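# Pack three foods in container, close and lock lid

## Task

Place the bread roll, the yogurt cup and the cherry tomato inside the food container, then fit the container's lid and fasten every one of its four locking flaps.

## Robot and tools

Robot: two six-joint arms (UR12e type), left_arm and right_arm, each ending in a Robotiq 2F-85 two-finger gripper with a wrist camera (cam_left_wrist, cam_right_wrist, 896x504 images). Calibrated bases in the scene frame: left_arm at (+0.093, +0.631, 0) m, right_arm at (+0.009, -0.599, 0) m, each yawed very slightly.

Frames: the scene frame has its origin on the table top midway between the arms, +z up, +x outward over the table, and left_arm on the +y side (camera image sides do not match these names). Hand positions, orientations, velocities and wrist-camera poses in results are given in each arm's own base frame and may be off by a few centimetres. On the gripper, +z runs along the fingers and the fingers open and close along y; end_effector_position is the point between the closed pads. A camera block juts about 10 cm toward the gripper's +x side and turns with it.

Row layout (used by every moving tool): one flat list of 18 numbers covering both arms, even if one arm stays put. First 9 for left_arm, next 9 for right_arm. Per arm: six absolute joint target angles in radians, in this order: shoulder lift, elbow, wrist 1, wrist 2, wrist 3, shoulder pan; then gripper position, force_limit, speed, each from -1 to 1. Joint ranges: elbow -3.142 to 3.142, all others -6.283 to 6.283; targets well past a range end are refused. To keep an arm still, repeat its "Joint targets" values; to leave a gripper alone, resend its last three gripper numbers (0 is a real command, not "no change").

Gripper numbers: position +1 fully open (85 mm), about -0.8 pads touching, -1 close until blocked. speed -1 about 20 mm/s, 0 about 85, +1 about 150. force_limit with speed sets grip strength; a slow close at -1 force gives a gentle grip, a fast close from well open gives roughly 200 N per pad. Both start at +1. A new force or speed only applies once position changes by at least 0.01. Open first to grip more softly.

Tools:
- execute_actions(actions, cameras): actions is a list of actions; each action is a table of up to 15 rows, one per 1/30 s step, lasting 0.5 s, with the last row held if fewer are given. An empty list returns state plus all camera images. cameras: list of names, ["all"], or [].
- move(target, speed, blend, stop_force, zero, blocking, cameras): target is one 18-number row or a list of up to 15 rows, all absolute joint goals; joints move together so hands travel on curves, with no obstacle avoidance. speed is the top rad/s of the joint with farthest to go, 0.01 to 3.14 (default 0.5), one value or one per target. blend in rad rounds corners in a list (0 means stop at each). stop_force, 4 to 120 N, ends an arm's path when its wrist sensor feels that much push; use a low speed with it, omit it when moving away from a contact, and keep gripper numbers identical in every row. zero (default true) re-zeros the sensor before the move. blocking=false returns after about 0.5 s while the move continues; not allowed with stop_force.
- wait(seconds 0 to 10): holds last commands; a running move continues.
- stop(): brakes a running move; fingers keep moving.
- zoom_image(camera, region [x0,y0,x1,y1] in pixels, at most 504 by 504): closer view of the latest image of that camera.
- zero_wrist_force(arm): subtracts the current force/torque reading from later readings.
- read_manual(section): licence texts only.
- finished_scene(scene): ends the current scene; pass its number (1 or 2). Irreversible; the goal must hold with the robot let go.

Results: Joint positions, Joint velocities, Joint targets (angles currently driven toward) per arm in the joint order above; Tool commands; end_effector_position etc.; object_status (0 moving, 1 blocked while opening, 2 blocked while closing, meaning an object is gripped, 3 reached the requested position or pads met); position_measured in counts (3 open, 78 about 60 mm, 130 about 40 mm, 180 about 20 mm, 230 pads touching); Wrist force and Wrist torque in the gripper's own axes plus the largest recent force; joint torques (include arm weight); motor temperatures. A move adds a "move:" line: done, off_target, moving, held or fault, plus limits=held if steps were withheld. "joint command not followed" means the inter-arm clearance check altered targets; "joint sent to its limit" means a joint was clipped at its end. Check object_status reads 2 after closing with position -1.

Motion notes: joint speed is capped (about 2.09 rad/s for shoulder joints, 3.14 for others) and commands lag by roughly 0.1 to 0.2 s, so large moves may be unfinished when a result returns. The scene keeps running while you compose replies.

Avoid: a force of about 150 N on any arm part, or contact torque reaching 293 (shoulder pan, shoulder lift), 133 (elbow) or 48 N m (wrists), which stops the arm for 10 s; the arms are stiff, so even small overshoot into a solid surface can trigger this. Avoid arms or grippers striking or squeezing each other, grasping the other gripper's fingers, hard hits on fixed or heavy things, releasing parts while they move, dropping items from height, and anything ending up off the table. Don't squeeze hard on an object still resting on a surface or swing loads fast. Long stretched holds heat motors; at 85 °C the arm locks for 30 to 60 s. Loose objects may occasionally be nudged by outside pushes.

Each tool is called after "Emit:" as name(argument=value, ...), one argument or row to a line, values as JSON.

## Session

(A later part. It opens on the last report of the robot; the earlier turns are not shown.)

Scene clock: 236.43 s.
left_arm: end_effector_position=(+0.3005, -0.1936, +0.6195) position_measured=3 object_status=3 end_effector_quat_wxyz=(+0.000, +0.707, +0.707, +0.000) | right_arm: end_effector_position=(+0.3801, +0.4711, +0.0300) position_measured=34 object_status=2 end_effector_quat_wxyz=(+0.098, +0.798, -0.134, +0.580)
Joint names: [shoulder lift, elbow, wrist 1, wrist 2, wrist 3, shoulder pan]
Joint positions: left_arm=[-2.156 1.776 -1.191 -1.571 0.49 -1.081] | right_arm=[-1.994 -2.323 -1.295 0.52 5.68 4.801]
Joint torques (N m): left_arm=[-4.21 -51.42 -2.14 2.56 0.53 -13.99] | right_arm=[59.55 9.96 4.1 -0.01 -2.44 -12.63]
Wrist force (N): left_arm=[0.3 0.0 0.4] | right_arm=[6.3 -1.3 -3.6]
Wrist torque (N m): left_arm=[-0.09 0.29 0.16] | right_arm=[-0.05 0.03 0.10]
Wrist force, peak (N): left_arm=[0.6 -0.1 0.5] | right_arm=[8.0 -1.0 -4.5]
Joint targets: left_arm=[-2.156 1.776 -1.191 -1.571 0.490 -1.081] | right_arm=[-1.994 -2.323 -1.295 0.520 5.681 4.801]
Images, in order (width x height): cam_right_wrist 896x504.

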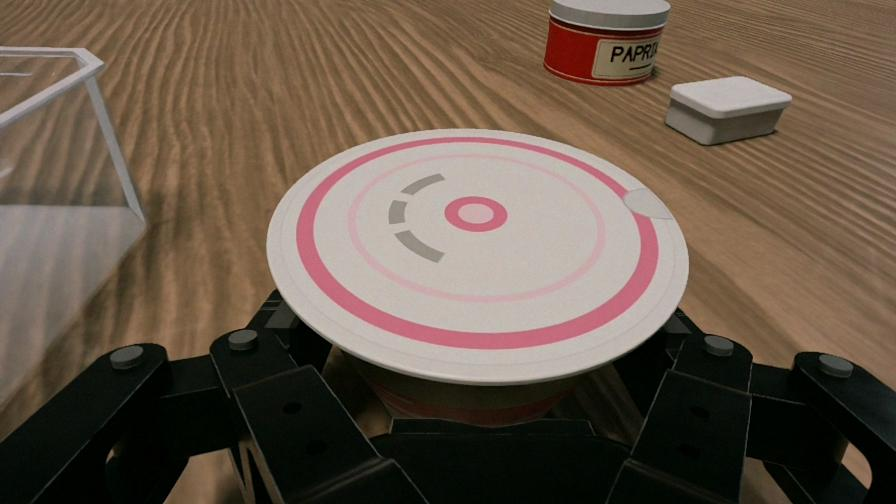

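Emit:
execute_actions(
  actions=[
    [[-2.1560,1.7760,-1.1910,-1.5710,0.4900,-1.0810,1,1,1,-1.9945,-2.3233,-1.2952,0.5205,5.6805,4.8014,1,0.1,-1]],
  ],
)

Emit:
move(
  target=[-2.1560,1.7760,-1.1910,-1.5710,0.4900,-1.0810,1,1,1,-1.9947,-2.3102,-1.3466,0.5507,5.7257,4.8393,1,0.1,-1],
  speed=0.05,
  cameras=["cam_right_wrist"],
)

Emit:
execute_actions(
  actions=[
    [[-2.1560,1.7760,-1.1910,-1.5710,0.4900,-1.0810,1,1,1,-1.9947,-2.3102,-1.3466,0.5507,5.7257,4.8393,-1,0.1,-1]],
    [[-2.1560,1.7760,-1.1910,-1.5710,0.4900,-1.0810,1,1,1,-1.9947,-2.3102,-1.3466,0.5507,5.7257,4.8393,-1,0.1,-1]],
    [[-2.1560,1.7760,-1.1910,-1.5710,0.4900,-1.0810,1,1,1,-1.9947,-2.3102,-1.3466,0.5507,5.7257,4.8393,-1,0.1,-1]],
  ],
  cameras=["cam_right_wrist"],
)

Scene clock: 239.23 s.
left_arm: end_effector_position=(+0.3005, -0.1936, +0.6195) position_measured=3 object_status=3 end_effector_quat_wxyz=(+0.000, +0.707, +0.707, +0.000) | right_arm: end_effector_position=(+0.3801, +0.4711, +0.0300) position_measured=3 object_status=0 end_effector_quat_wxyz=(+0.098, +0.798, -0.134, +0.580)
Joint names: [shoulder lift, elbow, wrist 1, wrist 2, wrist 3, shoulder pan]
Joint positions: left_arm=[-2.156 1.776 -1.191 -1.571 0.49 -1.081] | right_arm=[-1.995 -2.323 -1.295 0.52 5.68 4.801]
Joint torques (N m): left_arm=[-2.46 -51.78 -2.4 2.19 0.35 -12.35] | right_arm=[50.83 11.13 2.34 0.01 -2.2 -8.25]
Wrist force (N): left_arm=[0.4 0.1 0.2] | right_arm=[-1.3 -0.9 1.1]
Wrist torque (N m): left_arm=[-0.07 0.27 0.16] | right_arm=[-0.01 0.00 0.09]
Wrist force, peak (N): left_arm=[0.4 0.0 0.7] | right_arm=[7.7 -0.5 -4.3]
Joint targets: left_arm=[-2.156 1.776 -1.191 -1.571 0.490 -1.081] | right_arm=[-1.994 -2.323 -1.295 0.520 5.681 4.801]

Scene clock: 240.60 s.
left_arm: end_effector_position=(+0.3005, -0.1936, +0.6195) position_measured=3 object_status=3 end_effector_quat_wxyz=(+0.000, +0.707, +0.707, +0.000) | right_arm: end_effector_position=(+0.3585, +0.4786, +0.0300) position_measured=3 object_status=3 end_effector_quat_wxyz=(+0.097, +0.798, -0.134, +0.580)
Joint names: [shoulder lift, elbow, wrist 1, wrist 2, wrist 3, shoulder pan]
Joint positions: left_arm=[-2.156 1.776 -1.191 -1.571 0.49 -1.081] | right_arm=[-1.995 -2.31 -1.346 0.551 5.726 4.839]
Joint torques (N m): left_arm=[-1.24 -50.97 -1.91 2.35 0.57 -14.74] | right_arm=[47.52 29.88 -1.38 0.35 1.84 16.21]
Wrist force (N): left_arm=[0.4 -0.2 0.1] | right_arm=[-0.8 -0.2 1.4]
Wrist torque (N m): left_arm=[-0.11 0.27 0.15] | right_arm=[0.08 -0.06 0.00]
Wrist force, peak (N): left_arm=[0.6 0.2 0.5] | right_arm=[-1.5 -1.1 1.7]
Joint targets: left_arm=[-2.156 1.776 -1.191 -1.571 0.490 -1.081] | right_arm=[-1.995 -2.310 -1.347 0.551 5.726 4.839]
move: done
Images, in order (width x height): cam_right_wrist 896x504.

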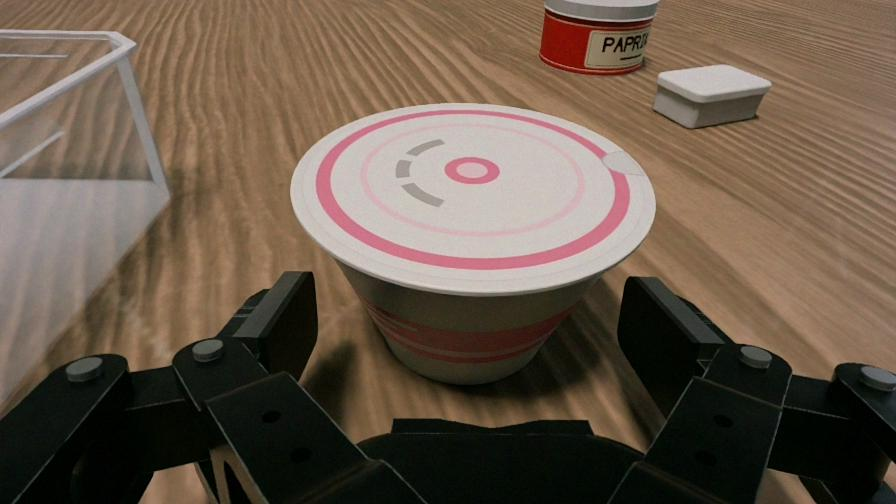

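Scene clock: 245.10 s.
left_arm: end_effector_position=(+0.3005, -0.1936, +0.6195) position_measured=3 object_status=3 end_effector_quat_wxyz=(+0.000, +0.707, +0.707, +0.000) | right_arm: end_effector_position=(+0.3584, +0.4786, +0.0300) position_measured=230 object_status=0 end_effector_quat_wxyz=(+0.097, +0.798, -0.134, +0.580)
Joint names: [shoulder lift, elbow, wrist 1, wrist 2, wrist 3, shoulder pan]
Joint positions: left_arm=[-2.156 1.776 -1.191 -1.571 0.49 -1.081] | right_arm=[-1.995 -2.31 -1.347 0.551 5.726 4.839]
Joint torques (N m): left_arm=[-2.66 -51.94 -2.18 2.67 0.54 -14.14] | right_arm=[53.39 24.13 -1.23 -1.86 2.18 13.24]
Wrist force (N): left_arm=[0.5 -0.3 0.5] | right_arm=[-0.8 -0.9 0.7]
Wrist torque (N m): left_arm=[-0.14 0.24 0.16] | right_arm=[-0.03 -0.14 0.00]
Wrist force, peak (N): left_arm=[0.6 0.5 0.5] | right_arm=[-1.9 -1.2 1.5]
Joint targets: left_arm=[-2.156 1.776 -1.191 -1.571 0.490 -1.081] | right_arm=[-1.995 -2.310 -1.347 0.551 5.726 4.839]
not at rest: the robot was still moving 3 seconds after this call's last action.
Images, in order (width x height): cam_right_wrist 896x504.

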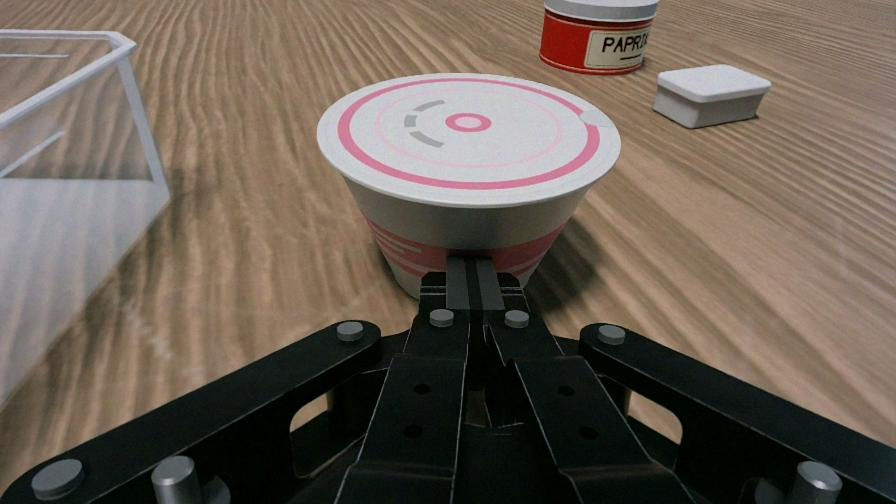

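Emit:
move(
  target=[
    [-2.1560,1.7760,-1.1910,-1.5710,0.4900,-1.0810,1,1,1,-1.9952,-2.2876,-1.4428,0.6233,5.8146,4.9274,-1,0.1,-1],
    [-2.1560,1.7760,-1.1910,-1.5710,0.4900,-1.0810,1,1,1,-1.7413,-2.3652,-1.1189,0.8016,5.3350,4.8116,-1,0.1,-1],
    [-2.1560,1.7760,-1.1910,-1.5710,0.4900,-1.0810,1,1,1,-1.8414,-2.3652,-0.9689,0.8016,5.3350,4.8116,1,0.1,1],
  ],
  speed=[0.15,0.4,0.25],
  blend=[0.02,0.02,0],
  cameras=["cam_right_wrist"],
)

Scene clock: 249.97 s.
left_arm: end_effector_position=(+0.3005, -0.1936, +0.6195) position_measured=3 object_status=3 end_effector_quat_wxyz=(+0.000, +0.707, +0.707, +0.000) | right_arm: end_effector_position=(+0.3246, +0.4913, +0.0351) position_measured=3 object_status=0 end_effector_quat_wxyz=(+0.070, +0.894, -0.150, +0.417)
Joint names: [shoulder lift, elbow, wrist 1, wrist 2, wrist 3, shoulder pan]
Joint positions: left_arm=[-2.156 1.776 -1.191 -1.571 0.49 -1.081] | right_arm=[-1.841 -2.365 -0.969 0.802 5.335 4.812]
Joint torques (N m): left_arm=[-1.97 -51.48 -2.1 2.53 0.39 -12.07] | right_arm=[40.78 22.06 6 -0.17 -2.17 -12.6]
Wrist force (N): left_arm=[0.4 0.1 0.5] | right_arm=[-1.1 -0.7 1.7]
Wrist torque (N m): left_arm=[-0.07 0.26 0.16] | right_arm=[0.04 0.08 0.01]
Wrist force, peak (N): left_arm=[0.8 -0.3 0.6] | right_arm=[-2.2 -1.2 2.7]
Joint targets: left_arm=[-2.156 1.776 -1.191 -1.571 0.490 -1.081] | right_arm=[-1.841 -2.365 -0.969 0.802 5.335 4.812]
move: done
Images, in order (width x height): cam_right_wrist 896x504.

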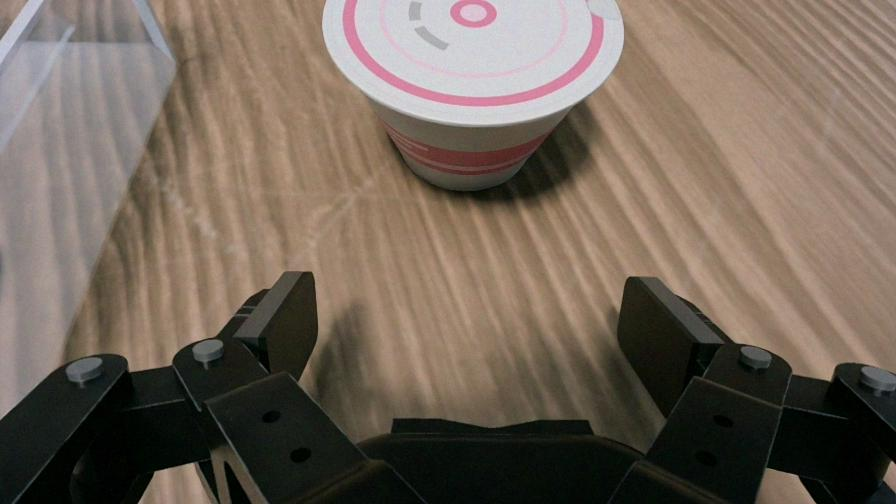

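Emit:
move(
  target=[-2.1560,1.7760,-1.1910,-1.5710,0.4900,-1.0810,1,1,1,-1.8599,-2.3962,-0.7733,0.7431,5.1309,4.6582,1,0.1,1],
  speed=0.07,
  stop_force=6,
  cameras=["cam_right_wrist"],
)

Scene clock: 254.07 s.
left_arm: end_effector_position=(+0.3005, -0.1936, +0.6195) position_measured=3 object_status=3 end_effector_quat_wxyz=(+0.000, +0.707, +0.707, +0.000) | right_arm: end_effector_position=(+0.4087, +0.4590, +0.0350) position_measured=3 object_status=3 end_effector_quat_wxyz=(+0.070, +0.894, -0.150, +0.417)
Joint names: [shoulder lift, elbow, wrist 1, wrist 2, wrist 3, shoulder pan]
Joint positions: left_arm=[-2.156 1.776 -1.191 -1.571 0.49 -1.081] | right_arm=[-1.86 -2.396 -0.773 0.743 5.131 4.658]
Joint torques (N m): left_arm=[-3.4 -51.08 -2.27 2.15 0.21 -12.73] | right_arm=[40.96 16.12 6.84 -4.43 -2.5 -13.42]
Wrist force (N): left_arm=[0.2 0.0 0.2] | right_arm=[-1.2 -0.5 1.4]
Wrist torque (N m): left_arm=[-0.09 0.29 0.16] | right_arm=[0.08 0.03 0.04]
Wrist force, peak (N): left_arm=[0.5 -0.5 0.4] | right_arm=[-2.2 -0.8 1.5]
Joint targets: left_arm=[-2.156 1.776 -1.191 -1.571 0.490 -1.081] | right_arm=[-1.860 -2.396 -0.773 0.743 5.131 4.658]
move: done
Images, in order (width x height): cam_right_wrist 896x504.

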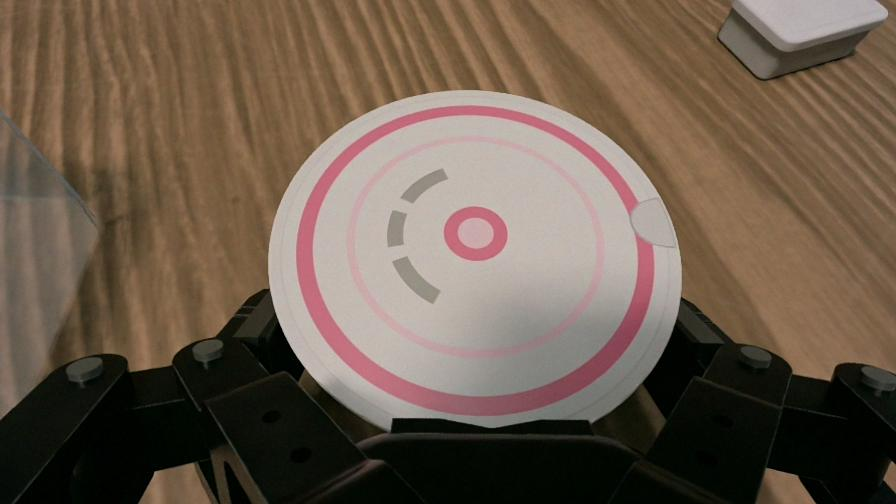

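Emit:
execute_actions(
  actions=[
    [[-2.1560,1.7760,-1.1910,-1.5710,0.4900,-1.0810,1,1,1,-1.8599,-2.3962,-0.7733,0.7431,5.1309,4.6582,-1,0.1,-1]],
    [[-2.1560,1.7760,-1.1910,-1.5710,0.4900,-1.0810,1,1,1,-1.8599,-2.3962,-0.7733,0.7431,5.1309,4.6582,-1,0.1,-1]],
    [[-2.1560,1.7760,-1.1910,-1.5710,0.4900,-1.0810,1,1,1,-1.8599,-2.3962,-0.7733,0.7431,5.1309,4.6582,-1,0.1,-1]],
  ],
  cameras=["cam_right_wrist"],
)

Scene clock: 258.73 s.
left_arm: end_effector_position=(+0.3005, -0.1936, +0.6195) position_measured=3 object_status=3 end_effector_quat_wxyz=(+0.000, +0.707, +0.707, +0.000) | right_arm: end_effector_position=(+0.4087, +0.4590, +0.0350) position_measured=230 object_status=0 end_effector_quat_wxyz=(+0.070, +0.894, -0.150, +0.417)
Joint names: [shoulder lift, elbow, wrist 1, wrist 2, wrist 3, shoulder pan]
Joint positions: left_arm=[-2.156 1.776 -1.191 -1.571 0.49 -1.081] | right_arm=[-1.86 -2.396 -0.773 0.743 5.131 4.658]
Joint torques (N m): left_arm=[-2.11 -50.71 -2.53 2.35 0.23 -15.92] | right_arm=[53.17 27.38 2.39 -1.54 -1.87 3.88]
Wrist force (N): left_arm=[0.1 -0.2 0.1] | right_arm=[-1.3 -0.5 1.8]
Wrist torque (N m): left_arm=[-0.11 0.31 0.16] | right_arm=[0.07 0.05 0.03]
Wrist force, peak (N): left_arm=[0.6 -0.2 0.7] | right_arm=[-2.0 -0.8 2.4]
Joint targets: left_arm=[-2.156 1.776 -1.191 -1.571 0.490 -1.081] | right_arm=[-1.860 -2.396 -0.773 0.743 5.131 4.658]
not at rest: the robot was still moving 3 seconds after this call's last action.
Images, in order (width x height): cam_right_wrist 896x504.

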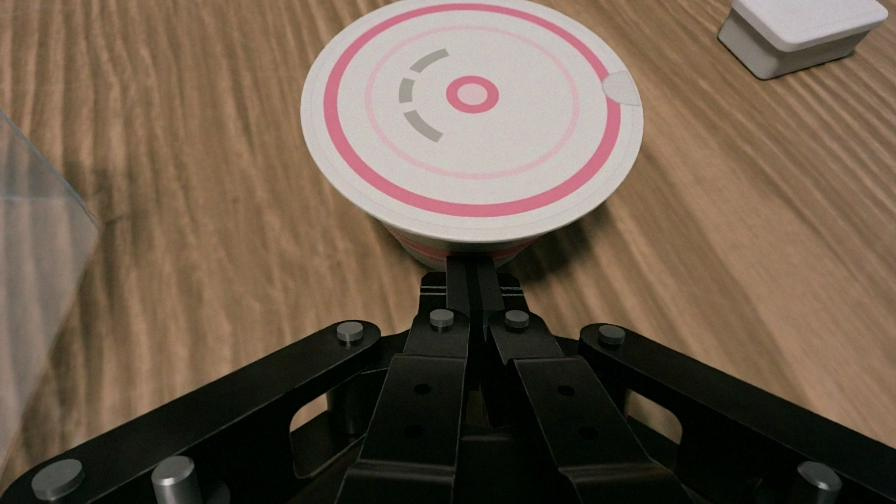

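Emit:
move(
  target=[
    [-2.1560,1.7760,-1.1910,-1.5710,0.4900,-1.0810,1,1,1,-1.8414,-2.3652,-0.9689,0.8016,5.3350,4.8116,-1,0.1,-1],
    [-2.1560,1.7760,-1.1910,-1.5710,0.4900,-1.0810,1,1,1,-1.8832,-2.3668,-1.0572,0.6481,5.4159,4.7805,1,0.1,1],
  ],
  speed=[0.2,0.2],
  cameras=["cam_right_wrist"],
)

Emit:
move(
  target=[-2.1560,1.7760,-1.1910,-1.5710,0.4900,-1.0810,1,1,1,-1.9161,-2.3947,-0.7974,0.5730,5.1737,4.6229,1,0.1,1],
  speed=0.07,
  stop_force=6,
  cameras=["cam_right_wrist"],
)

Scene clock: 263.20 s.
left_arm: end_effector_position=(+0.3005, -0.1936, +0.6195) position_measured=3 object_status=3 end_effector_quat_wxyz=(+0.000, +0.707, +0.707, +0.000) | right_arm: end_effector_position=(+0.3692, +0.4727, +0.0431) position_measured=3 object_status=0 end_effector_quat_wxyz=(+0.083, +0.854, -0.144, +0.493)
Joint names: [shoulder lift, elbow, wrist 1, wrist 2, wrist 3, shoulder pan]
Joint positions: left_arm=[-2.156 1.776 -1.191 -1.571 0.49 -1.081] | right_arm=[-1.883 -2.367 -1.057 0.648 5.416 4.78]
Joint torques (N m): left_arm=[-4.08 -50.51 -2.29 1.88 0.19 -11.89] | right_arm=[42.66 13.49 0.09 -4.08 1.81 -12.13]
Wrist force (N): left_arm=[0.1 -0.1 0.2] | right_arm=[-0.8 -0.8 1.7]
Wrist torque (N m): left_arm=[-0.11 0.32 0.16] | right_arm=[-0.07 -0.03 -0.14]
Wrist force, peak (N): left_arm=[0.6 -0.4 0.6] | right_arm=[-1.8 -0.8 2.4]
Joint targets: left_arm=[-2.156 1.776 -1.191 -1.571 0.490 -1.081] | right_arm=[-1.883 -2.367 -1.057 0.648 5.416 4.780]
move: done
Images, in order (width x height): cam_right_wrist 896x504.

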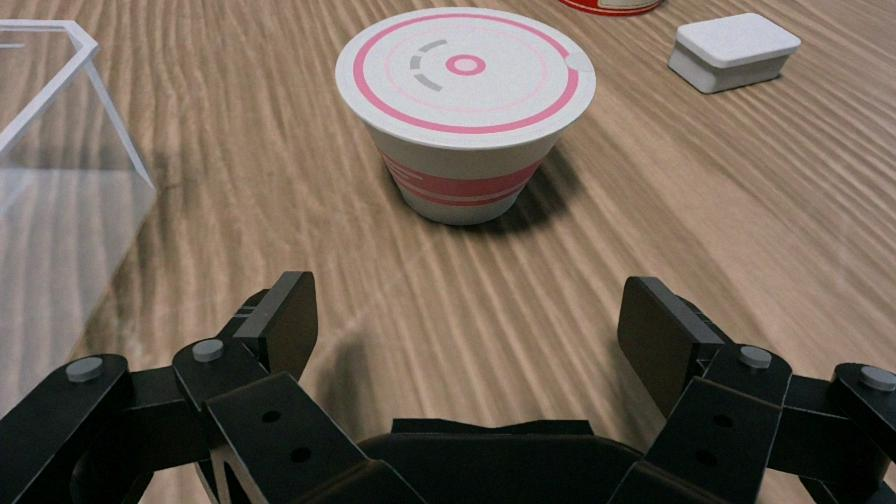

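Scene clock: 267.80 s.
left_arm: end_effector_position=(+0.3005, -0.1936, +0.6195) position_measured=3 object_status=3 end_effector_quat_wxyz=(+0.000, +0.707, +0.707, +0.000) | right_arm: end_effector_position=(+0.4542, +0.4432, +0.0429) position_measured=3 object_status=3 end_effector_quat_wxyz=(+0.083, +0.854, -0.144, +0.493)
Joint names: [shoulder lift, elbow, wrist 1, wrist 2, wrist 3, shoulder pan]
Joint positions: left_arm=[-2.156 1.776 -1.191 -1.571 0.49 -1.081] | right_arm=[-1.916 -2.395 -0.797 0.573 5.174 4.623]
Joint torques (N m): left_arm=[-3.47 -50.6 -2.56 2.15 0.25 -12.12] | right_arm=[42.77 13.06 6.61 -4.52 -1.94 -14.59]
Wrist force (N): left_arm=[0.5 -0.2 0.1] | right_arm=[-1.5 -0.9 2.1]
Wrist torque (N m): left_arm=[-0.12 0.24 0.16] | right_arm=[-0.03 0.00 0.12]
Wrist force, peak (N): left_arm=[0.3 -0.2 0.7] | right_arm=[-2.4 -0.9 2.0]
Joint targets: left_arm=[-2.156 1.776 -1.191 -1.571 0.490 -1.081] | right_arm=[-1.916 -2.395 -0.797 0.573 5.174 4.623]
move: done
Images, in order (width x height): cam_right_wrist 896x504.

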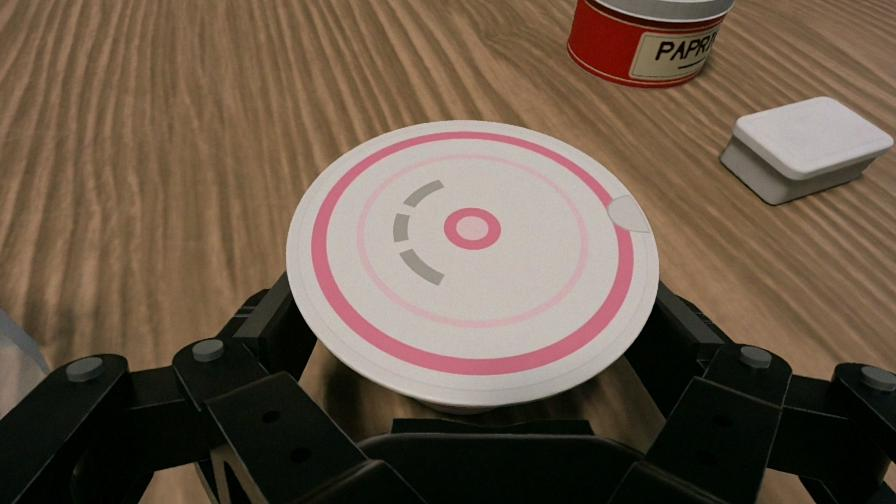

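Emit:
move(
  target=[-2.1560,1.7760,-1.1910,-1.5710,0.4900,-1.0810,1,1,1,-1.9193,-2.3965,-0.7742,0.5672,5.1515,4.6089,1,0.1,1],
  speed=0.03,
  stop_force=5,
)

Emit:
execute_actions(
  actions=[
    [[-2.1560,1.7760,-1.1910,-1.5710,0.4900,-1.0810,1,1,1,-1.9193,-2.3965,-0.7742,0.5672,5.1515,4.6089,-1,0.1,-1]],
    [[-2.1560,1.7760,-1.1910,-1.5710,0.4900,-1.0810,1,1,1,-1.9193,-2.3965,-0.7742,0.5672,5.1515,4.6089,-1,0.1,-1]],
  ],
  cameras=["cam_right_wrist"],
)

Scene clock: 269.70 s.
left_arm: end_effector_position=(+0.3005, -0.1936, +0.6195) position_measured=3 object_status=3 end_effector_quat_wxyz=(+0.000, +0.707, +0.707, +0.000) | right_arm: end_effector_position=(+0.4615, +0.4398, +0.0434) position_measured=3 object_status=3 end_effector_quat_wxyz=(+0.083, +0.854, -0.144, +0.493)
Joint names: [shoulder lift, elbow, wrist 1, wrist 2, wrist 3, shoulder pan]
Joint positions: left_arm=[-2.156 1.776 -1.191 -1.571 0.49 -1.081] | right_arm=[-1.919 -2.396 -0.774 0.567 5.152 4.609]
Joint torques (N m): left_arm=[-0.92 -51.04 -2.76 2.11 0.46 -13.08] | right_arm=[42.63 11.7 6.41 -4.39 -2.35 -12.86]
Wrist force (N): left_arm=[0.3 -0.3 0.3] | right_arm=[-1.4 -0.7 1.8]
Wrist torque (N m): left_arm=[-0.14 0.29 0.16] | right_arm=[0.06 -0.07 0.14]
Wrist force, peak (N): left_arm=[0.4 -0.3 0.7] | right_arm=[-2.2 -0.8 2.5]
Joint targets: left_arm=[-2.156 1.776 -1.191 -1.571 0.490 -1.081] | right_arm=[-1.919 -2.397 -0.774 0.567 5.152 4.609]
move: done

Scene clock: 273.70 s.
left_arm: end_effector_position=(+0.3005, -0.1936, +0.6195) position_measured=3 object_status=3 end_effector_quat_wxyz=(+0.000, +0.707, +0.707, +0.000) | right_arm: end_effector_position=(+0.4615, +0.4398, +0.0434) position_measured=210 object_status=0 end_effector_quat_wxyz=(+0.083, +0.854, -0.144, +0.493)
Joint names: [shoulder lift, elbow, wrist 1, wrist 2, wrist 3, shoulder pan]
Joint positions: left_arm=[-2.156 1.776 -1.191 -1.571 0.49 -1.081] | right_arm=[-1.919 -2.397 -0.774 0.567 5.151 4.609]
Joint torques (N m): left_arm=[-1.44 -50.49 -2.85 2.46 0.34 -12.01] | right_arm=[57.07 26.98 2.21 -1.69 -1.63 -0.31]
Wrist force (N): left_arm=[0.4 -0.1 0.5] | right_arm=[-1.6 -0.5 1.3]
Wrist torque (N m): left_arm=[-0.10 0.27 0.16] | right_arm=[0.08 -0.05 0.13]
Wrist force, peak (N): left_arm=[0.3 -0.3 0.7] | right_arm=[-2.8 -1.2 2.7]
Joint targets: left_arm=[-2.156 1.776 -1.191 -1.571 0.490 -1.081] | right_arm=[-1.919 -2.397 -0.774 0.567 5.152 4.609]
not at rest: the robot was still moving 3 seconds after this call's last action.
Images, in order (width x height): cam_right_wrist 896x504.

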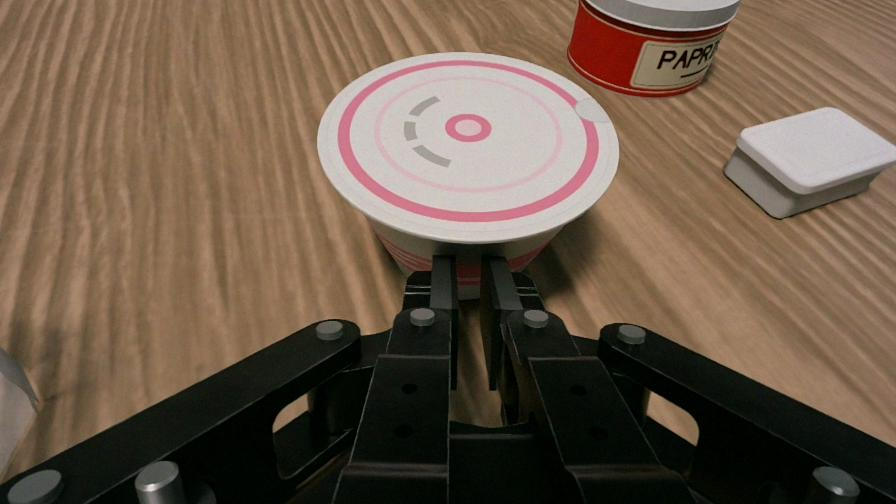

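Emit:
move(
  target=[
    [-2.1560,1.7760,-1.1910,-1.5710,0.4900,-1.0810,1,1,1,-1.8832,-2.3668,-1.0572,0.6481,5.4159,4.7805,-1,0.1,-1],
    [-2.1560,1.7760,-1.1910,-1.5710,0.4900,-1.0810,1,1,1,-1.9675,-2.3526,-1.1810,0.4538,5.5544,4.7123,1,0.1,1],
  ],
  speed=[0.2,0.2],
  cameras=["cam_right_wrist"],
)

Scene clock: 278.67 s.
left_arm: end_effector_position=(+0.3005, -0.1936, +0.6195) position_measured=3 object_status=3 end_effector_quat_wxyz=(+0.000, +0.707, +0.707, +0.000) | right_arm: end_effector_position=(+0.4294, +0.4514, +0.0449) position_measured=3 object_status=0 end_effector_quat_wxyz=(+0.097, +0.798, -0.134, +0.580)
Joint names: [shoulder lift, elbow, wrist 1, wrist 2, wrist 3, shoulder pan]
Joint positions: left_arm=[-2.156 1.776 -1.191 -1.571 0.49 -1.081] | right_arm=[-1.968 -2.353 -1.181 0.454 5.554 4.712]
Joint torques (N m): left_arm=[-2.29 -48.62 -2.76 2.2 0.57 -15.46] | right_arm=[46.71 29.1 -0.5 -3.77 1.95 -11.53]
Wrist force (N): left_arm=[0.4 -0.3 0.1] | right_arm=[-1.2 -0.6 1.4]
Wrist torque (N m): left_arm=[-0.13 0.27 0.16] | right_arm=[0.01 -0.02 -0.05]
Wrist force, peak (N): left_arm=[0.7 -0.4 0.6] | right_arm=[-1.6 -1.1 2.2]
Joint targets: left_arm=[-2.156 1.776 -1.191 -1.571 0.490 -1.081] | right_arm=[-1.968 -2.353 -1.181 0.454 5.554 4.712]
move: done
Images, in order (width x height): cam_right_wrist 896x504.

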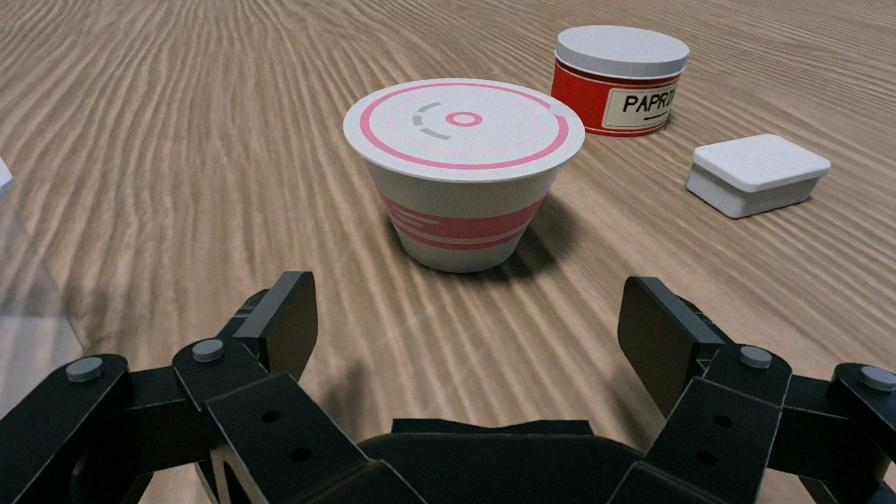

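Emit:
move(
  target=[-2.1560,1.7760,-1.1910,-1.5710,0.4900,-1.0810,1,1,1,-2.0137,-2.3836,-0.8220,0.3612,5.2481,4.5607,1,0.1,1],
  speed=0.06,
  stop_force=5,
  cameras=["cam_right_wrist"],
)

Scene clock: 285.77 s.
left_arm: end_effector_position=(+0.3005, -0.1936, +0.6195) position_measured=3 object_status=3 end_effector_quat_wxyz=(+0.000, +0.707, +0.707, +0.000) | right_arm: end_effector_position=(+0.5096, +0.4236, +0.0450) position_measured=3 object_status=3 end_effector_quat_wxyz=(+0.097, +0.798, -0.134, +0.580)
Joint names: [shoulder lift, elbow, wrist 1, wrist 2, wrist 3, shoulder pan]
Joint positions: left_arm=[-2.156 1.776 -1.191 -1.571 0.49 -1.081] | right_arm=[-2.014 -2.384 -0.822 0.361 5.248 4.561]
Joint torques (N m): left_arm=[-4.22 -49.9 -2.45 1.96 -0.04 -12.47] | right_arm=[48.08 7.86 6.78 -4.68 -2.49 -13.56]
Wrist force (N): left_arm=[0.2 0.2 0.4] | right_arm=[-1.8 -0.7 2.0]
Wrist torque (N m): left_arm=[-0.06 0.30 0.15] | right_arm=[-0.05 0.02 0.09]
Wrist force, peak (N): left_arm=[0.7 0.1 0.5] | right_arm=[-2.7 -0.8 2.7]
Joint targets: left_arm=[-2.156 1.776 -1.191 -1.571 0.490 -1.081] | right_arm=[-2.014 -2.384 -0.822 0.361 5.248 4.561]
move: done
Images, in order (width x height): cam_right_wrist 896x504.

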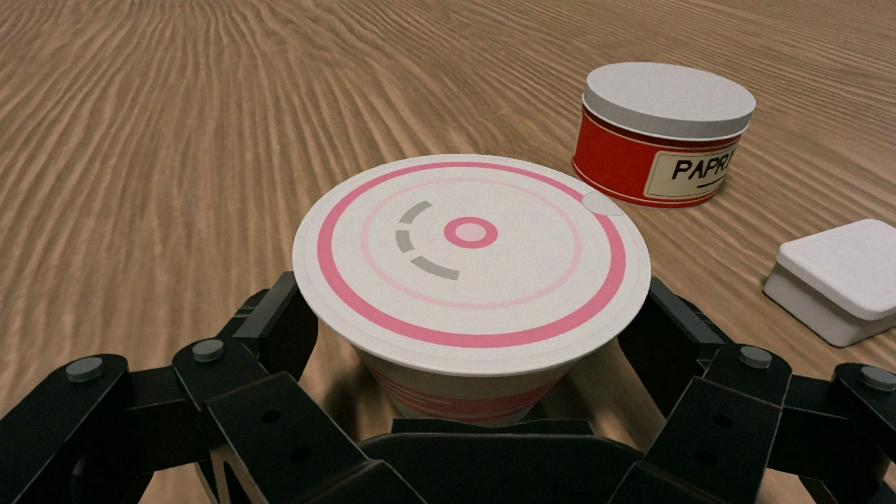

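Emit:
move(
  target=[-2.1560,1.7760,-1.1910,-1.5710,0.4900,-1.0810,1,1,1,-2.0188,-2.3868,-0.7905,0.3535,5.2222,4.5455,1,0.1,1],
  speed=0.03,
  stop_force=5,
  cameras=["cam_right_wrist"],
)

Emit:
execute_actions(
  actions=[
    [[-2.1560,1.7760,-1.1910,-1.5710,0.4900,-1.0810,1,1,1,-2.0188,-2.3868,-0.7905,0.3535,5.2222,4.5455,-1,0.1,-1]],
  ],
  cameras=["cam_right_wrist"],
)

Scene clock: 287.77 s.
left_arm: end_effector_position=(+0.3005, -0.1936, +0.6195) position_measured=3 object_status=3 end_effector_quat_wxyz=(+0.000, +0.707, +0.707, +0.000) | right_arm: end_effector_position=(+0.5172, +0.4183, +0.0453) position_measured=3 object_status=3 end_effector_quat_wxyz=(+0.099, +0.797, -0.135, +0.581)
Joint names: [shoulder lift, elbow, wrist 1, wrist 2, wrist 3, shoulder pan]
Joint positions: left_arm=[-2.156 1.776 -1.191 -1.571 0.49 -1.081] | right_arm=[-2.019 -2.387 -0.791 0.354 5.222 4.546]
Joint torques (N m): left_arm=[-2.21 -49.43 -2.52 2.04 0.28 -13.67] | right_arm=[49.49 7.4 6.46 -4.25 -2.21 -13.13]
Wrist force (N): left_arm=[0.2 0.0 0.3] | right_arm=[-2.0 -0.2 1.8]
Wrist torque (N m): left_arm=[-0.08 0.30 0.16] | right_arm=[0.03 0.07 0.11]
Wrist force, peak (N): left_arm=[0.5 -0.4 0.6] | right_arm=[-2.3 -0.7 3.0]
Joint targets: left_arm=[-2.156 1.776 -1.191 -1.571 0.490 -1.081] | right_arm=[-2.019 -2.387 -0.790 0.353 5.222 4.546]
move: done
Images, in order (width x height): cam_right_wrist 896x504.

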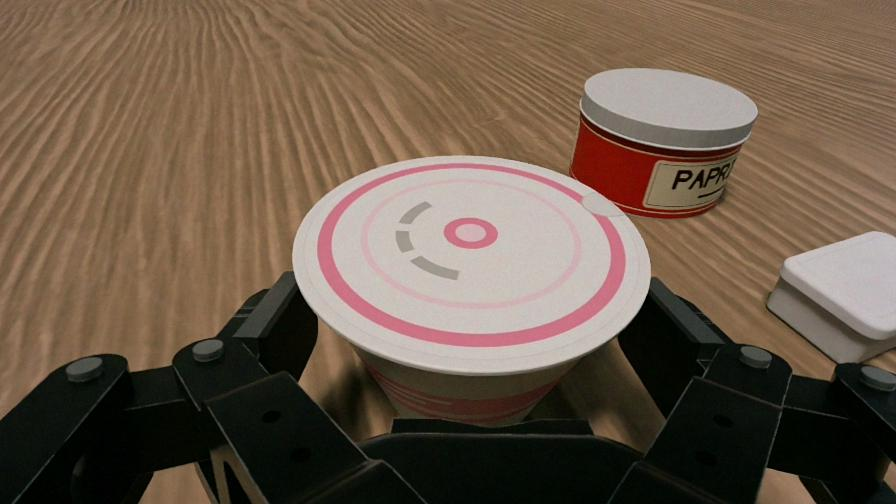

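Scene clock: 291.27 s.
left_arm: end_effector_position=(+0.3005, -0.1936, +0.6195) position_measured=3 object_status=3 end_effector_quat_wxyz=(+0.000, +0.707, +0.707, +0.000) | right_arm: end_effector_position=(+0.5172, +0.4183, +0.0453) position_measured=184 object_status=0 end_effector_quat_wxyz=(+0.099, +0.797, -0.135, +0.581)
Joint names: [shoulder lift, elbow, wrist 1, wrist 2, wrist 3, shoulder pan]
Joint positions: left_arm=[-2.156 1.776 -1.191 -1.571 0.49 -1.081] | right_arm=[-2.019 -2.387 -0.79 0.353 5.222 4.545]
Joint torques (N m): left_arm=[-2.38 -48.55 -2.95 2.17 0.11 -12.61] | right_arm=[58.44 24.55 1.4 -2.48 -1.39 -0.57]
Wrist force (N): left_arm=[0.4 -0.2 0.1] | right_arm=[-1.2 -0.3 2.1]
Wrist torque (N m): left_arm=[-0.13 0.26 0.16] | right_arm=[-0.01 -0.04 0.11]
Wrist force, peak (N): left_arm=[0.5 -0.6 0.3] | right_arm=[-1.6 0.0 2.8]
Joint targets: left_arm=[-2.156 1.776 -1.191 -1.571 0.490 -1.081] | right_arm=[-2.019 -2.387 -0.790 0.353 5.222 4.546]
not at rest: the robot was still moving 3 seconds after this call's last action.
Images, in order (width x height): cam_right_wrist 896x504.

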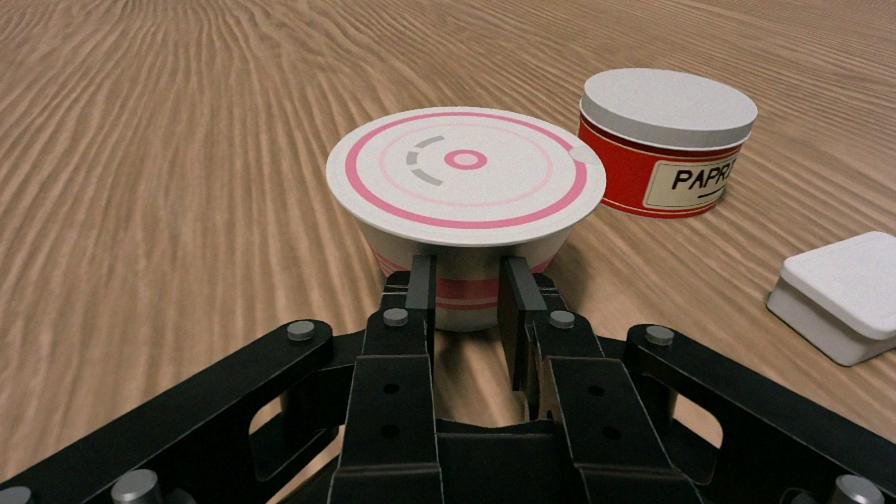

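Emit:
move(
  target=[
    [-2.1560,1.7760,-1.1910,-1.5710,0.4900,-1.0810,1,1,1,-1.9675,-2.3526,-1.1810,0.4538,5.5544,4.7123,-1,0.1,-1],
    [-2.1560,1.7760,-1.1910,-1.5710,0.4900,-1.0810,1,1,1,-1.9465,-2.4038,-0.6959,0.5578,5.1001,4.5808,1,0.1,1],
  ],
  speed=[0.2,0.2],
  cameras=["cam_right_wrist"],
)

Scene clock: 298.30 s.
left_arm: end_effector_position=(+0.3005, -0.1936, +0.6195) position_measured=3 object_status=3 end_effector_quat_wxyz=(+0.000, +0.707, +0.707, +0.000) | right_arm: end_effector_position=(+0.4759, +0.4326, +0.0349) position_measured=3 object_status=0 end_effector_quat_wxyz=(+0.083, +0.854, -0.143, +0.493)
Joint names: [shoulder lift, elbow, wrist 1, wrist 2, wrist 3, shoulder pan]
Joint positions: left_arm=[-2.156 1.776 -1.191 -1.571 0.49 -1.081] | right_arm=[-1.946 -2.404 -0.696 0.558 5.1 4.581]
Joint torques (N m): left_arm=[-3.44 -48.82 -2.9 2.53 0.02 -14.95] | right_arm=[68.69 10.54 6.56 -0.82 -2.5 -13.34]
Wrist force (N): left_arm=[0.2 -0.3 0.3] | right_arm=[-1.0 0.1 2.6]
Wrist torque (N m): left_arm=[-0.13 0.29 0.16] | right_arm=[0.16 -0.03 0.12]
Wrist force, peak (N): left_arm=[0.9 -0.1 0.4] | right_arm=[-1.2 -0.1 3.0]
Joint targets: left_arm=[-2.156 1.776 -1.191 -1.571 0.490 -1.081] | right_arm=[-1.946 -2.404 -0.696 0.558 5.100 4.581]
move: done
Images, in order (width x height): cam_right_wrist 896x504.

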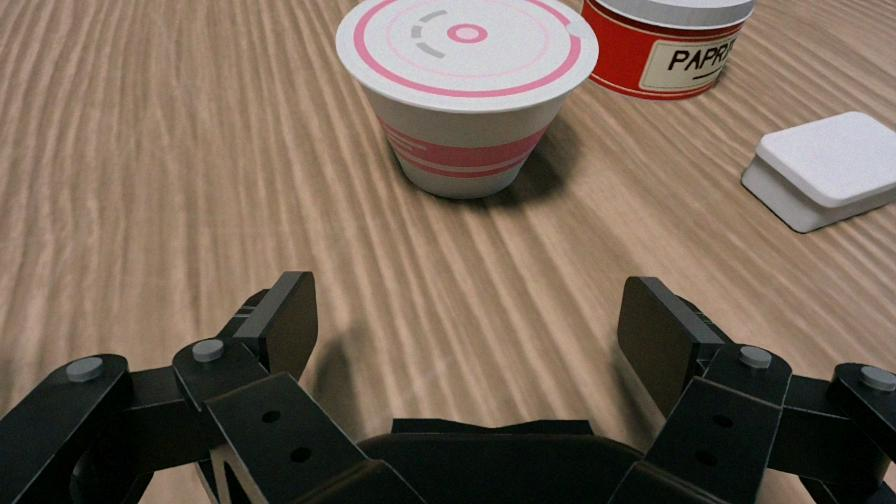

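Emit:
move(
  target=[-2.1560,1.7760,-1.1910,-1.5710,0.4900,-1.0810,1,1,1,-2.0266,-2.3867,-0.3650,0.5240,4.7882,4.4168,1,0.1,1],
  speed=0.06,
  stop_force=5,
  cameras=["cam_right_wrist"],
)

Scene clock: 304.87 s.
left_arm: end_effector_position=(+0.3005, -0.1936, +0.6195) position_measured=3 object_status=3 end_effector_quat_wxyz=(+0.000, +0.707, +0.707, +0.000) | right_arm: end_effector_position=(+0.5615, +0.4022, +0.0350) position_measured=3 object_status=3 end_effector_quat_wxyz=(+0.083, +0.854, -0.144, +0.493)
Joint names: [shoulder lift, elbow, wrist 1, wrist 2, wrist 3, shoulder pan]
Joint positions: left_arm=[-2.156 1.776 -1.191 -1.571 0.49 -1.081] | right_arm=[-2.027 -2.387 -0.365 0.524 4.788 4.417]
Joint torques (N m): left_arm=[-3.28 -47.8 -2.96 2.32 -0.08 -13.22] | right_arm=[47.71 27.04 7.55 -4.39 -2.5 -13.36]
Wrist force (N): left_arm=[0.4 -0.3 0.3] | right_arm=[-0.8 -0.5 1.8]
Wrist torque (N m): left_arm=[-0.13 0.27 0.16] | right_arm=[0.04 0.00 0.11]
Wrist force, peak (N): left_arm=[0.7 -0.1 0.5] | right_arm=[-1.4 -0.3 2.6]
Joint targets: left_arm=[-2.156 1.776 -1.191 -1.571 0.490 -1.081] | right_arm=[-2.027 -2.387 -0.365 0.524 4.788 4.417]
move: done
Images, in order (width x height): cam_right_wrist 896x504.

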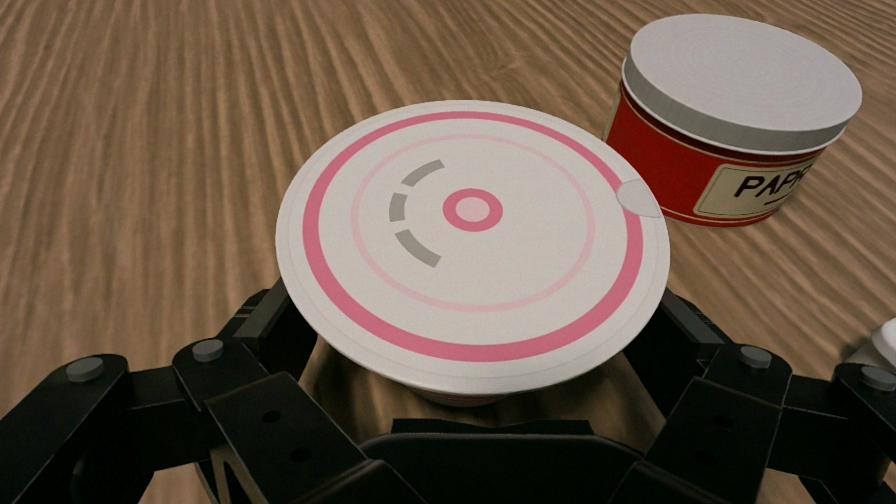

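Emit:
move(
  target=[-2.1560,1.7760,-1.1910,-1.5710,0.4900,-1.0810,1,1,1,-2.0344,-2.3842,-0.3373,0.5220,4.7622,4.4031,1,0.1,1],
  speed=0.03,
  stop_force=5,
  cameras=["cam_right_wrist"],
)

Scene clock: 306.80 s.
left_arm: end_effector_position=(+0.3005, -0.1936, +0.6195) position_measured=3 object_status=3 end_effector_quat_wxyz=(+0.000, +0.707, +0.707, +0.000) | right_arm: end_effector_position=(+0.5687, +0.3989, +0.0350) position_measured=3 object_status=3 end_effector_quat_wxyz=(+0.083, +0.853, -0.144, +0.494)
Joint names: [shoulder lift, elbow, wrist 1, wrist 2, wrist 3, shoulder pan]
Joint positions: left_arm=[-2.156 1.776 -1.191 -1.571 0.49 -1.081] | right_arm=[-2.034 -2.384 -0.337 0.522 4.762 4.403]
Joint torques (N m): left_arm=[-3.13 -50.2 -3.02 1.84 -0.21 -12.46] | right_arm=[50.35 27.73 7.74 -4.69 -2.16 -13.29]
Wrist force (N): left_arm=[0.2 -0.4 0.4] | right_arm=[-0.7 -0.8 1.5]
Wrist torque (N m): left_arm=[-0.15 0.30 0.16] | right_arm=[0.01 -0.04 0.11]
Wrist force, peak (N): left_arm=[0.6 -0.6 0.7] | right_arm=[-0.7 -0.4 2.2]
Joint targets: left_arm=[-2.156 1.776 -1.191 -1.571 0.490 -1.081] | right_arm=[-2.034 -2.384 -0.337 0.522 4.762 4.403]
move: done
Images, in order (width x height): cam_right_wrist 896x504.

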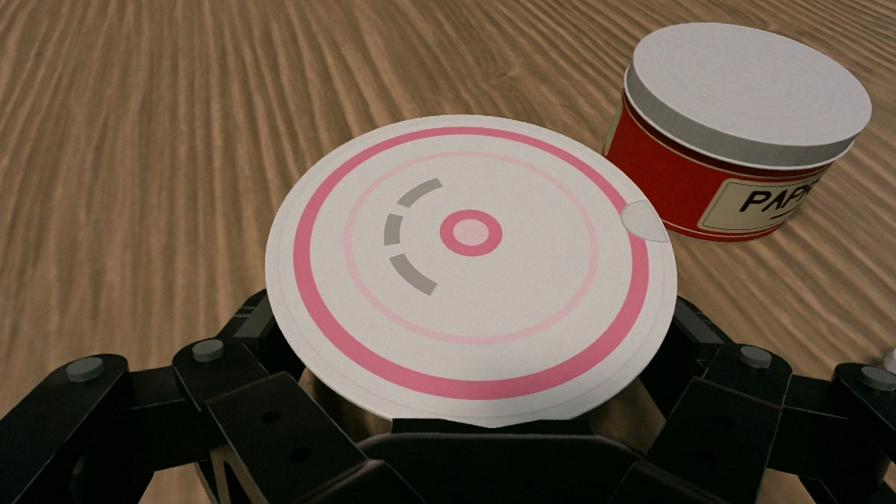

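Emit:
execute_actions(
  actions=[
    [[-2.1560,1.7760,-1.1910,-1.5710,0.4900,-1.0810,1,1,1,-2.0344,-2.3842,-0.3373,0.5220,4.7622,4.4031,0.75,0.1,-1]],
  ],
  cameras=["cam_right_wrist"],
)

Scene clock: 308.00 s.
left_arm: end_effector_position=(+0.3005, -0.1936, +0.6195) position_measured=3 object_status=3 end_effector_quat_wxyz=(+0.000, +0.707, +0.707, +0.000) | right_arm: end_effector_position=(+0.5687, +0.3989, +0.0350) position_measured=27 object_status=0 end_effector_quat_wxyz=(+0.083, +0.853, -0.144, +0.494)
Joint names: [shoulder lift, elbow, wrist 1, wrist 2, wrist 3, shoulder pan]
Joint positions: left_arm=[-2.156 1.776 -1.191 -1.571 0.49 -1.081] | right_arm=[-2.034 -2.384 -0.337 0.522 4.762 4.403]
Joint torques (N m): left_arm=[-4.15 -48.43 -2.72 2.07 -0.24 -10.17] | right_arm=[54.98 23.32 5.34 -0.76 -2.23 -11.37]
Wrist force (N): left_arm=[0.0 0.0 0.4] | right_arm=[9.3 0.0 -8.7]
Wrist torque (N m): left_arm=[-0.09 0.32 0.17] | right_arm=[-0.06 0.10 0.11]
Wrist force, peak (N): left_arm=[0.6 -0.5 0.5] | right_arm=[9.3 0.0 -8.7]
Joint targets: left_arm=[-2.156 1.776 -1.191 -1.571 0.490 -1.081] | right_arm=[-2.034 -2.384 -0.337 0.522 4.762 4.403]
Images, in order (width x height): cam_right_wrist 896x504.

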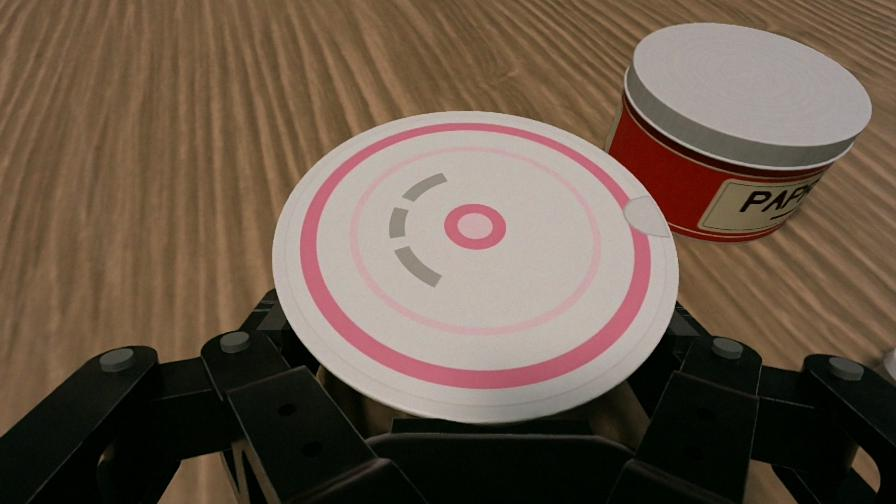

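Emit:
execute_actions(
  actions=[
    [[-2.1560,1.7760,-1.1910,-1.5710,0.4900,-1.0810,1,1,1,-2.0344,-2.3842,-0.3373,0.5220,4.7622,4.4031,0.72,0.1,-1]],
  ],
  cameras=["cam_right_wrist"],
)

Scene clock: 308.80 s.
left_arm: end_effector_position=(+0.3005, -0.1936, +0.6195) position_measured=3 object_status=3 end_effector_quat_wxyz=(+0.000, +0.707, +0.707, +0.000) | right_arm: end_effector_position=(+0.5687, +0.3989, +0.0350) position_measured=27 object_status=2 end_effector_quat_wxyz=(+0.083, +0.853, -0.144, +0.494)
Joint names: [shoulder lift, elbow, wrist 1, wrist 2, wrist 3, shoulder pan]
Joint positions: left_arm=[-2.156 1.776 -1.191 -1.571 0.49 -1.081] | right_arm=[-2.034 -2.384 -0.337 0.522 4.762 4.403]
Joint torques (N m): left_arm=[-3.41 -48.48 -3.08 2 -0.25 -13.6] | right_arm=[48.72 21.61 4.19 0.85 -2.68 -13.32]
Wrist force (N): left_arm=[0.5 -0.2 0.2] | right_arm=[8.5 -0.1 -7.9]
Wrist torque (N m): left_arm=[-0.12 0.26 0.16] | right_arm=[-0.04 0.07 0.10]
Wrist force, peak (N): left_arm=[0.3 -0.3 0.6] | right_arm=[9.8 0.3 -8.5]
Joint targets: left_arm=[-2.156 1.776 -1.191 -1.571 0.490 -1.081] | right_arm=[-2.034 -2.384 -0.337 0.522 4.762 4.403]
Images, in order (width x height): cam_right_wrist 896x504.

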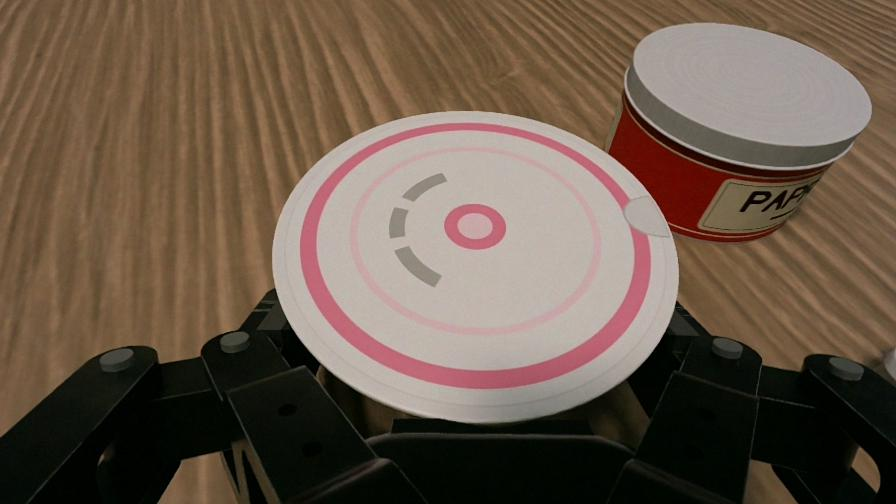

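Emit:
move(
  target=[-2.1560,1.7760,-1.1910,-1.5710,0.4900,-1.0810,1,1,1,-1.9445,-2.3811,-0.4271,0.5239,4.7622,4.4025,0.72,0.1,-1],
  speed=0.06,
  cameras=["cam_right_wrist"],
)

Scene clock: 310.97 s.
left_arm: end_effector_position=(+0.3005, -0.1936, +0.6195) position_measured=3 object_status=3 end_effector_quat_wxyz=(+0.000, +0.707, +0.707, +0.000) | right_arm: end_effector_position=(+0.5687, +0.3989, +0.0750) position_measured=27 object_status=2 end_effector_quat_wxyz=(+0.082, +0.854, -0.145, +0.493)
Joint names: [shoulder lift, elbow, wrist 1, wrist 2, wrist 3, shoulder pan]
Joint positions: left_arm=[-2.156 1.776 -1.191 -1.571 0.49 -1.081] | right_arm=[-1.945 -2.381 -0.427 0.524 4.762 4.403]
Joint torques (N m): left_arm=[-1.04 -48.21 -2.99 2.17 -0.29 -13.98] | right_arm=[69.4 32.39 2.25 -1.02 -2.42 -15.76]
Wrist force (N): left_arm=[0.3 -0.2 0.5] | right_arm=[-2.2 -0.2 1.9]
Wrist torque (N m): left_arm=[-0.11 0.27 0.16] | right_arm=[0.10 -0.06 0.14]
Wrist force, peak (N): left_arm=[0.5 0.0 0.6] | right_arm=[9.7 0.5 -8.8]
Joint targets: left_arm=[-2.156 1.776 -1.191 -1.571 0.490 -1.081] | right_arm=[-1.944 -2.381 -0.427 0.524 4.762 4.402]
move: done
Images, in order (width x height): cam_right_wrist 896x504.

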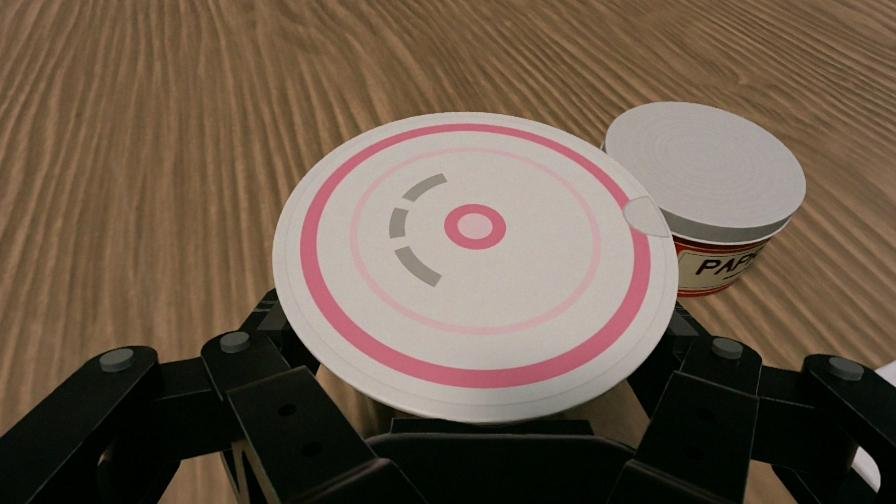

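Emit:
move(
  target=[
    [-2.1560,1.7760,-1.1910,-1.5710,0.4900,-1.0810,1,1,1,-1.7692,-2.3521,-0.6315,0.5239,4.7622,4.4025,0.72,0.1,-1],
    [-2.1560,1.7760,-1.1910,-1.5710,0.4900,-1.0810,1,1,1,-1.8795,-1.9528,-0.9932,0.9336,4.9010,4.5305,0.72,0.1,-1],
  ],
  speed=[0.2,0.2],
  blend=[0.03,0],
  cameras=["cam_right_wrist"],
)

Scene clock: 315.30 s.
left_arm: end_effector_position=(+0.3005, -0.1936, +0.6195) position_measured=3 object_status=3 end_effector_quat_wxyz=(+0.000, +0.707, +0.707, +0.000) | right_arm: end_effector_position=(+0.4677, +0.6460, +0.1600) position_measured=27 object_status=2 end_effector_quat_wxyz=(+0.053, +0.935, -0.157, +0.313)
Joint names: [shoulder lift, elbow, wrist 1, wrist 2, wrist 3, shoulder pan]
Joint positions: left_arm=[-2.156 1.776 -1.191 -1.571 0.49 -1.081] | right_arm=[-1.879 -1.953 -0.993 0.933 4.901 4.53]
Joint torques (N m): left_arm=[-1.19 -48.27 -2.81 2.07 0.12 -13.05] | right_arm=[61.77 50.23 1.01 0.79 2.06 20.62]
Wrist force (N): left_arm=[0.2 -0.1 0.4] | right_arm=[-2.7 0.0 2.8]
Wrist torque (N m): left_arm=[-0.10 0.31 0.16] | right_arm=[0.11 0.19 -0.13]
Wrist force, peak (N): left_arm=[0.6 -0.5 0.6] | right_arm=[-2.3 -0.1 3.7]
Joint targets: left_arm=[-2.156 1.776 -1.191 -1.571 0.490 -1.081] | right_arm=[-1.880 -1.953 -0.993 0.934 4.901 4.530]
move: done
Images, in order (width x height): cam_right_wrist 896x504.

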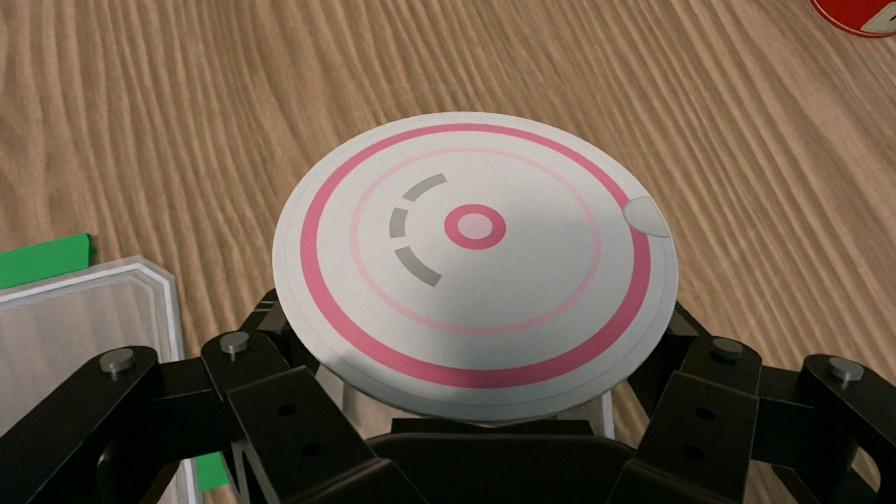

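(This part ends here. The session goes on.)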